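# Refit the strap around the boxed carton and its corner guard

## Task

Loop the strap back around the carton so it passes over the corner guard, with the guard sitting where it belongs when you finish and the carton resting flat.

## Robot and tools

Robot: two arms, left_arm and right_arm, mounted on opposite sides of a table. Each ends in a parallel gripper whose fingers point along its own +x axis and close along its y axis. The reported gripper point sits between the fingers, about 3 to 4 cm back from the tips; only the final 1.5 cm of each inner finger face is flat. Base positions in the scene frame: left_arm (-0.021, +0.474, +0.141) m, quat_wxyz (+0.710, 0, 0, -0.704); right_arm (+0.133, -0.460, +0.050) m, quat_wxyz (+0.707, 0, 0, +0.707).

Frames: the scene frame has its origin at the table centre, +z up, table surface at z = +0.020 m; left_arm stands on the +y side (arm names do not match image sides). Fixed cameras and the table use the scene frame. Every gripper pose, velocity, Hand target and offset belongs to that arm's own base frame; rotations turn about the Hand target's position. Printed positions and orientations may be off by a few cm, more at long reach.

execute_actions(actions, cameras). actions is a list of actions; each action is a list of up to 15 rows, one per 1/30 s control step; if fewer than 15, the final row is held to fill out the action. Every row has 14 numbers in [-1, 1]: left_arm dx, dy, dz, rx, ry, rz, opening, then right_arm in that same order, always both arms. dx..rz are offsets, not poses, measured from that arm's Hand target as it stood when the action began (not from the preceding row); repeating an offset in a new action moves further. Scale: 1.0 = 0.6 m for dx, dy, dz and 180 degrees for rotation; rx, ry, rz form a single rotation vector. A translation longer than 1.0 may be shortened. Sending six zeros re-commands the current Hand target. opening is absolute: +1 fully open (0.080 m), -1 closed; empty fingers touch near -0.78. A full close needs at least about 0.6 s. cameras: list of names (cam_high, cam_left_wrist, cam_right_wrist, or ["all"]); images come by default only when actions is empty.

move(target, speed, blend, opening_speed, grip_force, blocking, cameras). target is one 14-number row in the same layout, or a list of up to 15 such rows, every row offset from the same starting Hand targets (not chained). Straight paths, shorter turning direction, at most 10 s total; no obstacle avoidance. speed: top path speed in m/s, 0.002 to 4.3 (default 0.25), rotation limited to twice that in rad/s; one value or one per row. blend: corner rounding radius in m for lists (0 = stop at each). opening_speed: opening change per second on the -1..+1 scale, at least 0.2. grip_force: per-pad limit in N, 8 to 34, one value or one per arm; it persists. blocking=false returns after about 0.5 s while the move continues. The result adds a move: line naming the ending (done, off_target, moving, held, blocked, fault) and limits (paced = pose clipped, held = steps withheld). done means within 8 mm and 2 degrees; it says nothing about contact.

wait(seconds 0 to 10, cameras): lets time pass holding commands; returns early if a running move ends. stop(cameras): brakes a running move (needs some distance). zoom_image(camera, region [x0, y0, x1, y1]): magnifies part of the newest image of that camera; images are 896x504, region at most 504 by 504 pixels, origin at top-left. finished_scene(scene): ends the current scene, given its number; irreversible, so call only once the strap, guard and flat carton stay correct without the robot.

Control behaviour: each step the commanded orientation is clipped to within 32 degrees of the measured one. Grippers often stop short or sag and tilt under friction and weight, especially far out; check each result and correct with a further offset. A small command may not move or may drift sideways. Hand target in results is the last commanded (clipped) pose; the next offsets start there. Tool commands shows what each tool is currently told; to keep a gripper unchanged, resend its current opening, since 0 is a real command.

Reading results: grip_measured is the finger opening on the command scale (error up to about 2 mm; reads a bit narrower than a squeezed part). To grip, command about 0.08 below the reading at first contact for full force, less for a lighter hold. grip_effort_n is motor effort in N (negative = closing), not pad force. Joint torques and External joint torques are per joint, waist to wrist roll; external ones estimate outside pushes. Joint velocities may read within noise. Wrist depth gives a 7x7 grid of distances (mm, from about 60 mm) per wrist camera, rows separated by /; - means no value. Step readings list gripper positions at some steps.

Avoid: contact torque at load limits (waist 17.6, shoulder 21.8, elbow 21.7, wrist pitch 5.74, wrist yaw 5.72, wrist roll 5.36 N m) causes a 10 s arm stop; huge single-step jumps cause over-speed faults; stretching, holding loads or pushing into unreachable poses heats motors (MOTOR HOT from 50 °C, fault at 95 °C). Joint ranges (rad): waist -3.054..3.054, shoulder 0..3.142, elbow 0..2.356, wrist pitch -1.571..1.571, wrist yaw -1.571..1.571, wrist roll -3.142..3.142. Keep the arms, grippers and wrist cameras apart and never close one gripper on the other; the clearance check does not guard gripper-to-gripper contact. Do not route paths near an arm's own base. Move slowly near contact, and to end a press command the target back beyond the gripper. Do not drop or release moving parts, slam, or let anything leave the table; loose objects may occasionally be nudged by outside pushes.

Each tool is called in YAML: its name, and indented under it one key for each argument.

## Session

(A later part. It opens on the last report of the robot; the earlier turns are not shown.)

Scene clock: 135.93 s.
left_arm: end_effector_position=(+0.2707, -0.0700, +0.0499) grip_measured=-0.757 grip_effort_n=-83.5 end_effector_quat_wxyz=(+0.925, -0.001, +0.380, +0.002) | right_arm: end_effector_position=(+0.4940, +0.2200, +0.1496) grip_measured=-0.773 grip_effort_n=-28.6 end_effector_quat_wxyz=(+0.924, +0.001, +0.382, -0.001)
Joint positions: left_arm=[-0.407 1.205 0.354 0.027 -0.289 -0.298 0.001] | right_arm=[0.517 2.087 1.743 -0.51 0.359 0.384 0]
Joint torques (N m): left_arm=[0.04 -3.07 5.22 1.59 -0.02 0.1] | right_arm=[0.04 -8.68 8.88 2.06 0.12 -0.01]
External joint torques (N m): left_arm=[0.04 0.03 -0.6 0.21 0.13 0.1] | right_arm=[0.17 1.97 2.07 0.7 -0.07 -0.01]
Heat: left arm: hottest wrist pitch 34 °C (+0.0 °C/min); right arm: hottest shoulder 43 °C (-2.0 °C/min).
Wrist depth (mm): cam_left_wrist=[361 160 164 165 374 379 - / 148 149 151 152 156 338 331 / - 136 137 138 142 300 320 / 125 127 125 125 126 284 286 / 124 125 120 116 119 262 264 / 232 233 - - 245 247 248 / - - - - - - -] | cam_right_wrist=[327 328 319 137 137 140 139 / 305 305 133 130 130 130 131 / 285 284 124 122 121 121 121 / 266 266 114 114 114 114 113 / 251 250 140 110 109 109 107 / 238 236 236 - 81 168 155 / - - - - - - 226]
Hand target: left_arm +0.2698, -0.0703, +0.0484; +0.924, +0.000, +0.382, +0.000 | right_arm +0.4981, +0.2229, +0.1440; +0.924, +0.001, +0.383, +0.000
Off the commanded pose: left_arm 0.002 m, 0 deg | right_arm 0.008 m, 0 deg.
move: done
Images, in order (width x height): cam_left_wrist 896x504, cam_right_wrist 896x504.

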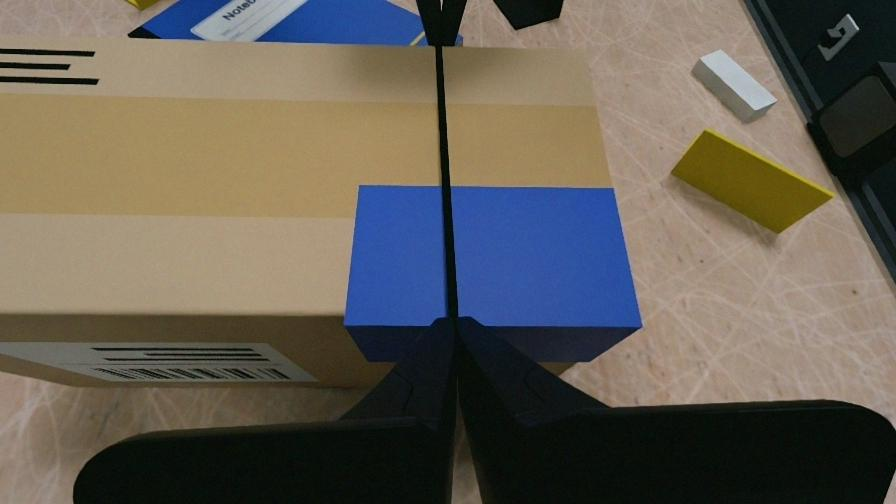

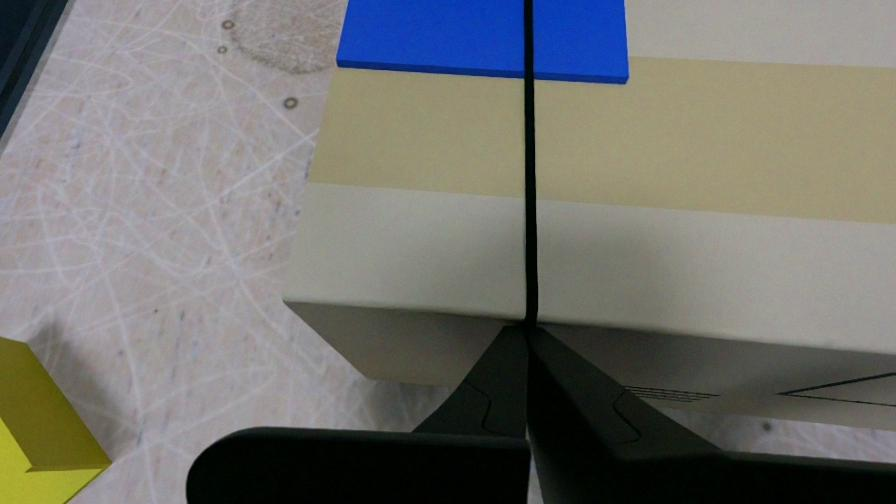

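move:
  target:
    - [0,0,0,0,0,0,-0.6,0,0,0,0,0,0,-0.6]
    - [-0.03,0,0.028,0,0,0,-0.6,-0.03,0,0.035,0,0,0,-0.6]
    - [-0.11,0,0.11,0,0,0,-0.6,-0.12,0,0.12,0,0,0,-0.6]
  speed: [0.05,0.04,0.15]
  cameras: ["all"]

zoom_image:
  camera: "cam_left_wrist"
  region: [280, 20, 680, 340]

zoom_image:
  camera: "cam_right_wrist"
  region: [280, 0, 680, 320]

Scene clock: 142.70 s.
left_arm: end_effector_position=(+0.2021, -0.0695, +0.1085) grip_measured=-0.604 grip_effort_n=20.7 end_effector_quat_wxyz=(+0.921, +0.004, +0.389, +0.000) | right_arm: end_effector_position=(+0.4288, +0.2246, +0.2143) grip_measured=-0.602 grip_effort_n=11.4 end_effector_quat_wxyz=(+0.923, -0.001, +0.384, +0.002)
Joint positions: left_arm=[-0.622 0.745 0.454 -0.613 -0.42 -0.468 0.008] | right_arm=[0.607 1.872 1.702 -0.714 0.412 0.454 0.008]
Joint torques (N m): left_arm=[-0.27 -1.7 7.54 1.14 -0.57 -0.04] | right_arm=[0.17 -11.2 6.32 1.34 0.31 0.2]
External joint torques (N m): left_arm=[-0.28 -0.63 0.9 -0.13 -0.33 -0.05] | right_arm=[0.2 -2.19 -0.4 0.03 0.1 0.2]
Heat: left arm: hottest wrist pitch 34 °C (+0.0 °C/min); right arm: hottest shoulder 44 °C (+0.0 °C/min).
Wrist depth (mm): cam_left_wrist=[445 245 245 454 455 475 1223 / 234 227 227 229 409 410 1135 / 206 207 208 - 368 370 - / 231 235 237 232 339 345 1236 / 314 311 313 304 318 321 325 / 293 297 - - - 302 306 / - - - - - - -] | cam_right_wrist=[1680 419 419 228 228 231 230 / 1473 388 388 215 215 214 214 / 373 362 363 201 200 200 200 / 343 340 339 241 226 209 203 / 319 319 318 318 312 311 311 / 301 302 305 - 82 302 301 / - - - - - - 292]
Hand target: left_arm +0.2038, -0.0703, +0.1144; +0.924, +0.000, +0.382, +0.000 | right_arm +0.4262, +0.2229, +0.2160; +0.924, +0.001, +0.382, +0.000
Off the commanded pose: left_arm 0.006 m, 1 deg | right_arm 0.004 m, 0 deg.
move: done

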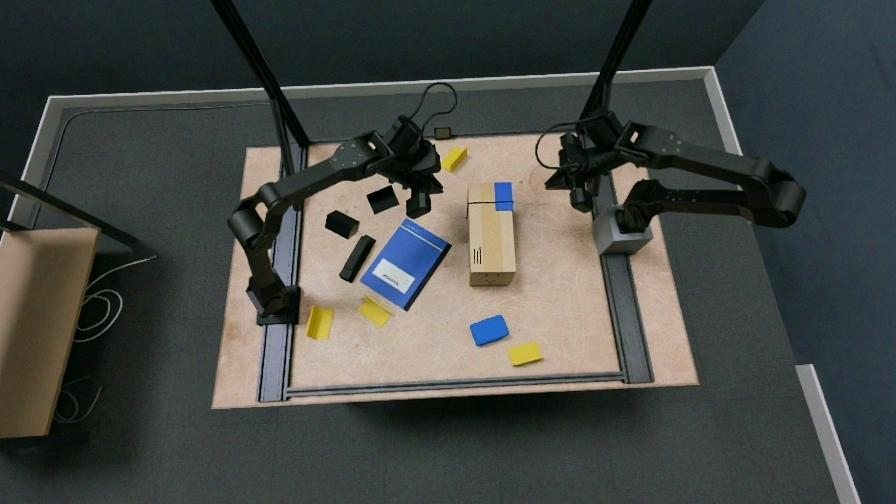

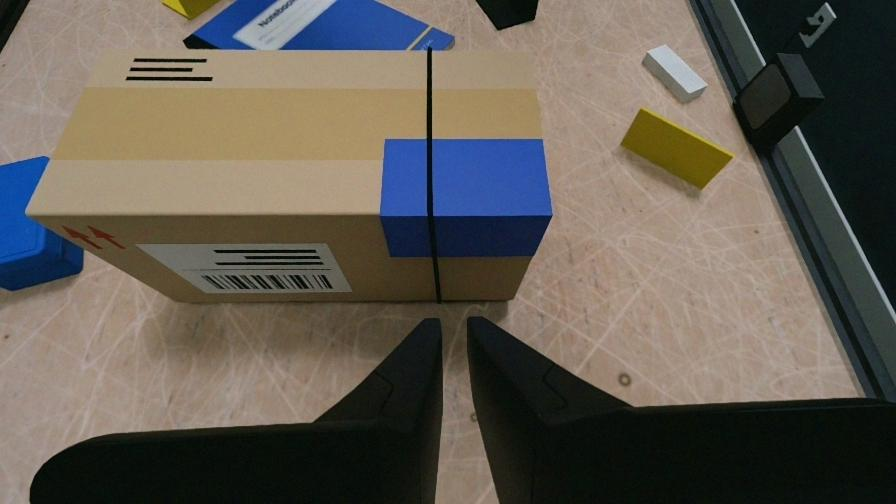

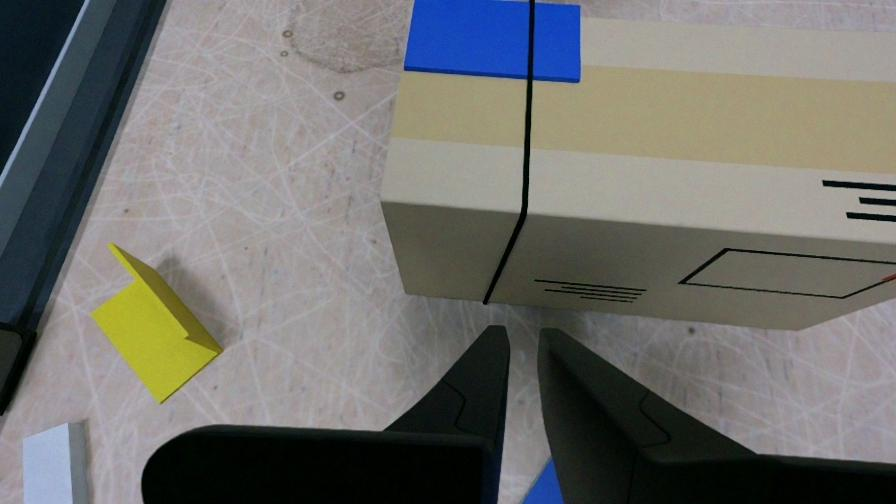

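Scaled by 1.260 from the camera's 896x504 image, which has a finer 1280x720 frame.

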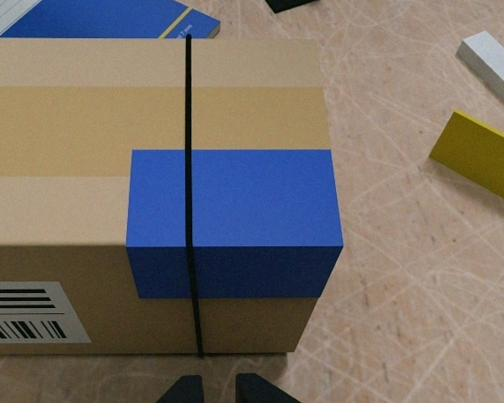

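Scaled by 1.260 from the camera's 896x504 image, which has a finer 1280x720 frame.

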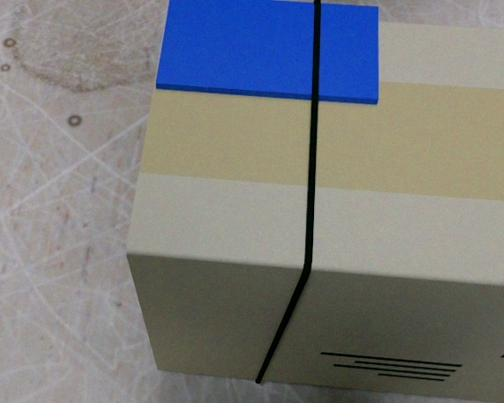

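finished_scene:
  scene: 2

The scene is finished: the task was done.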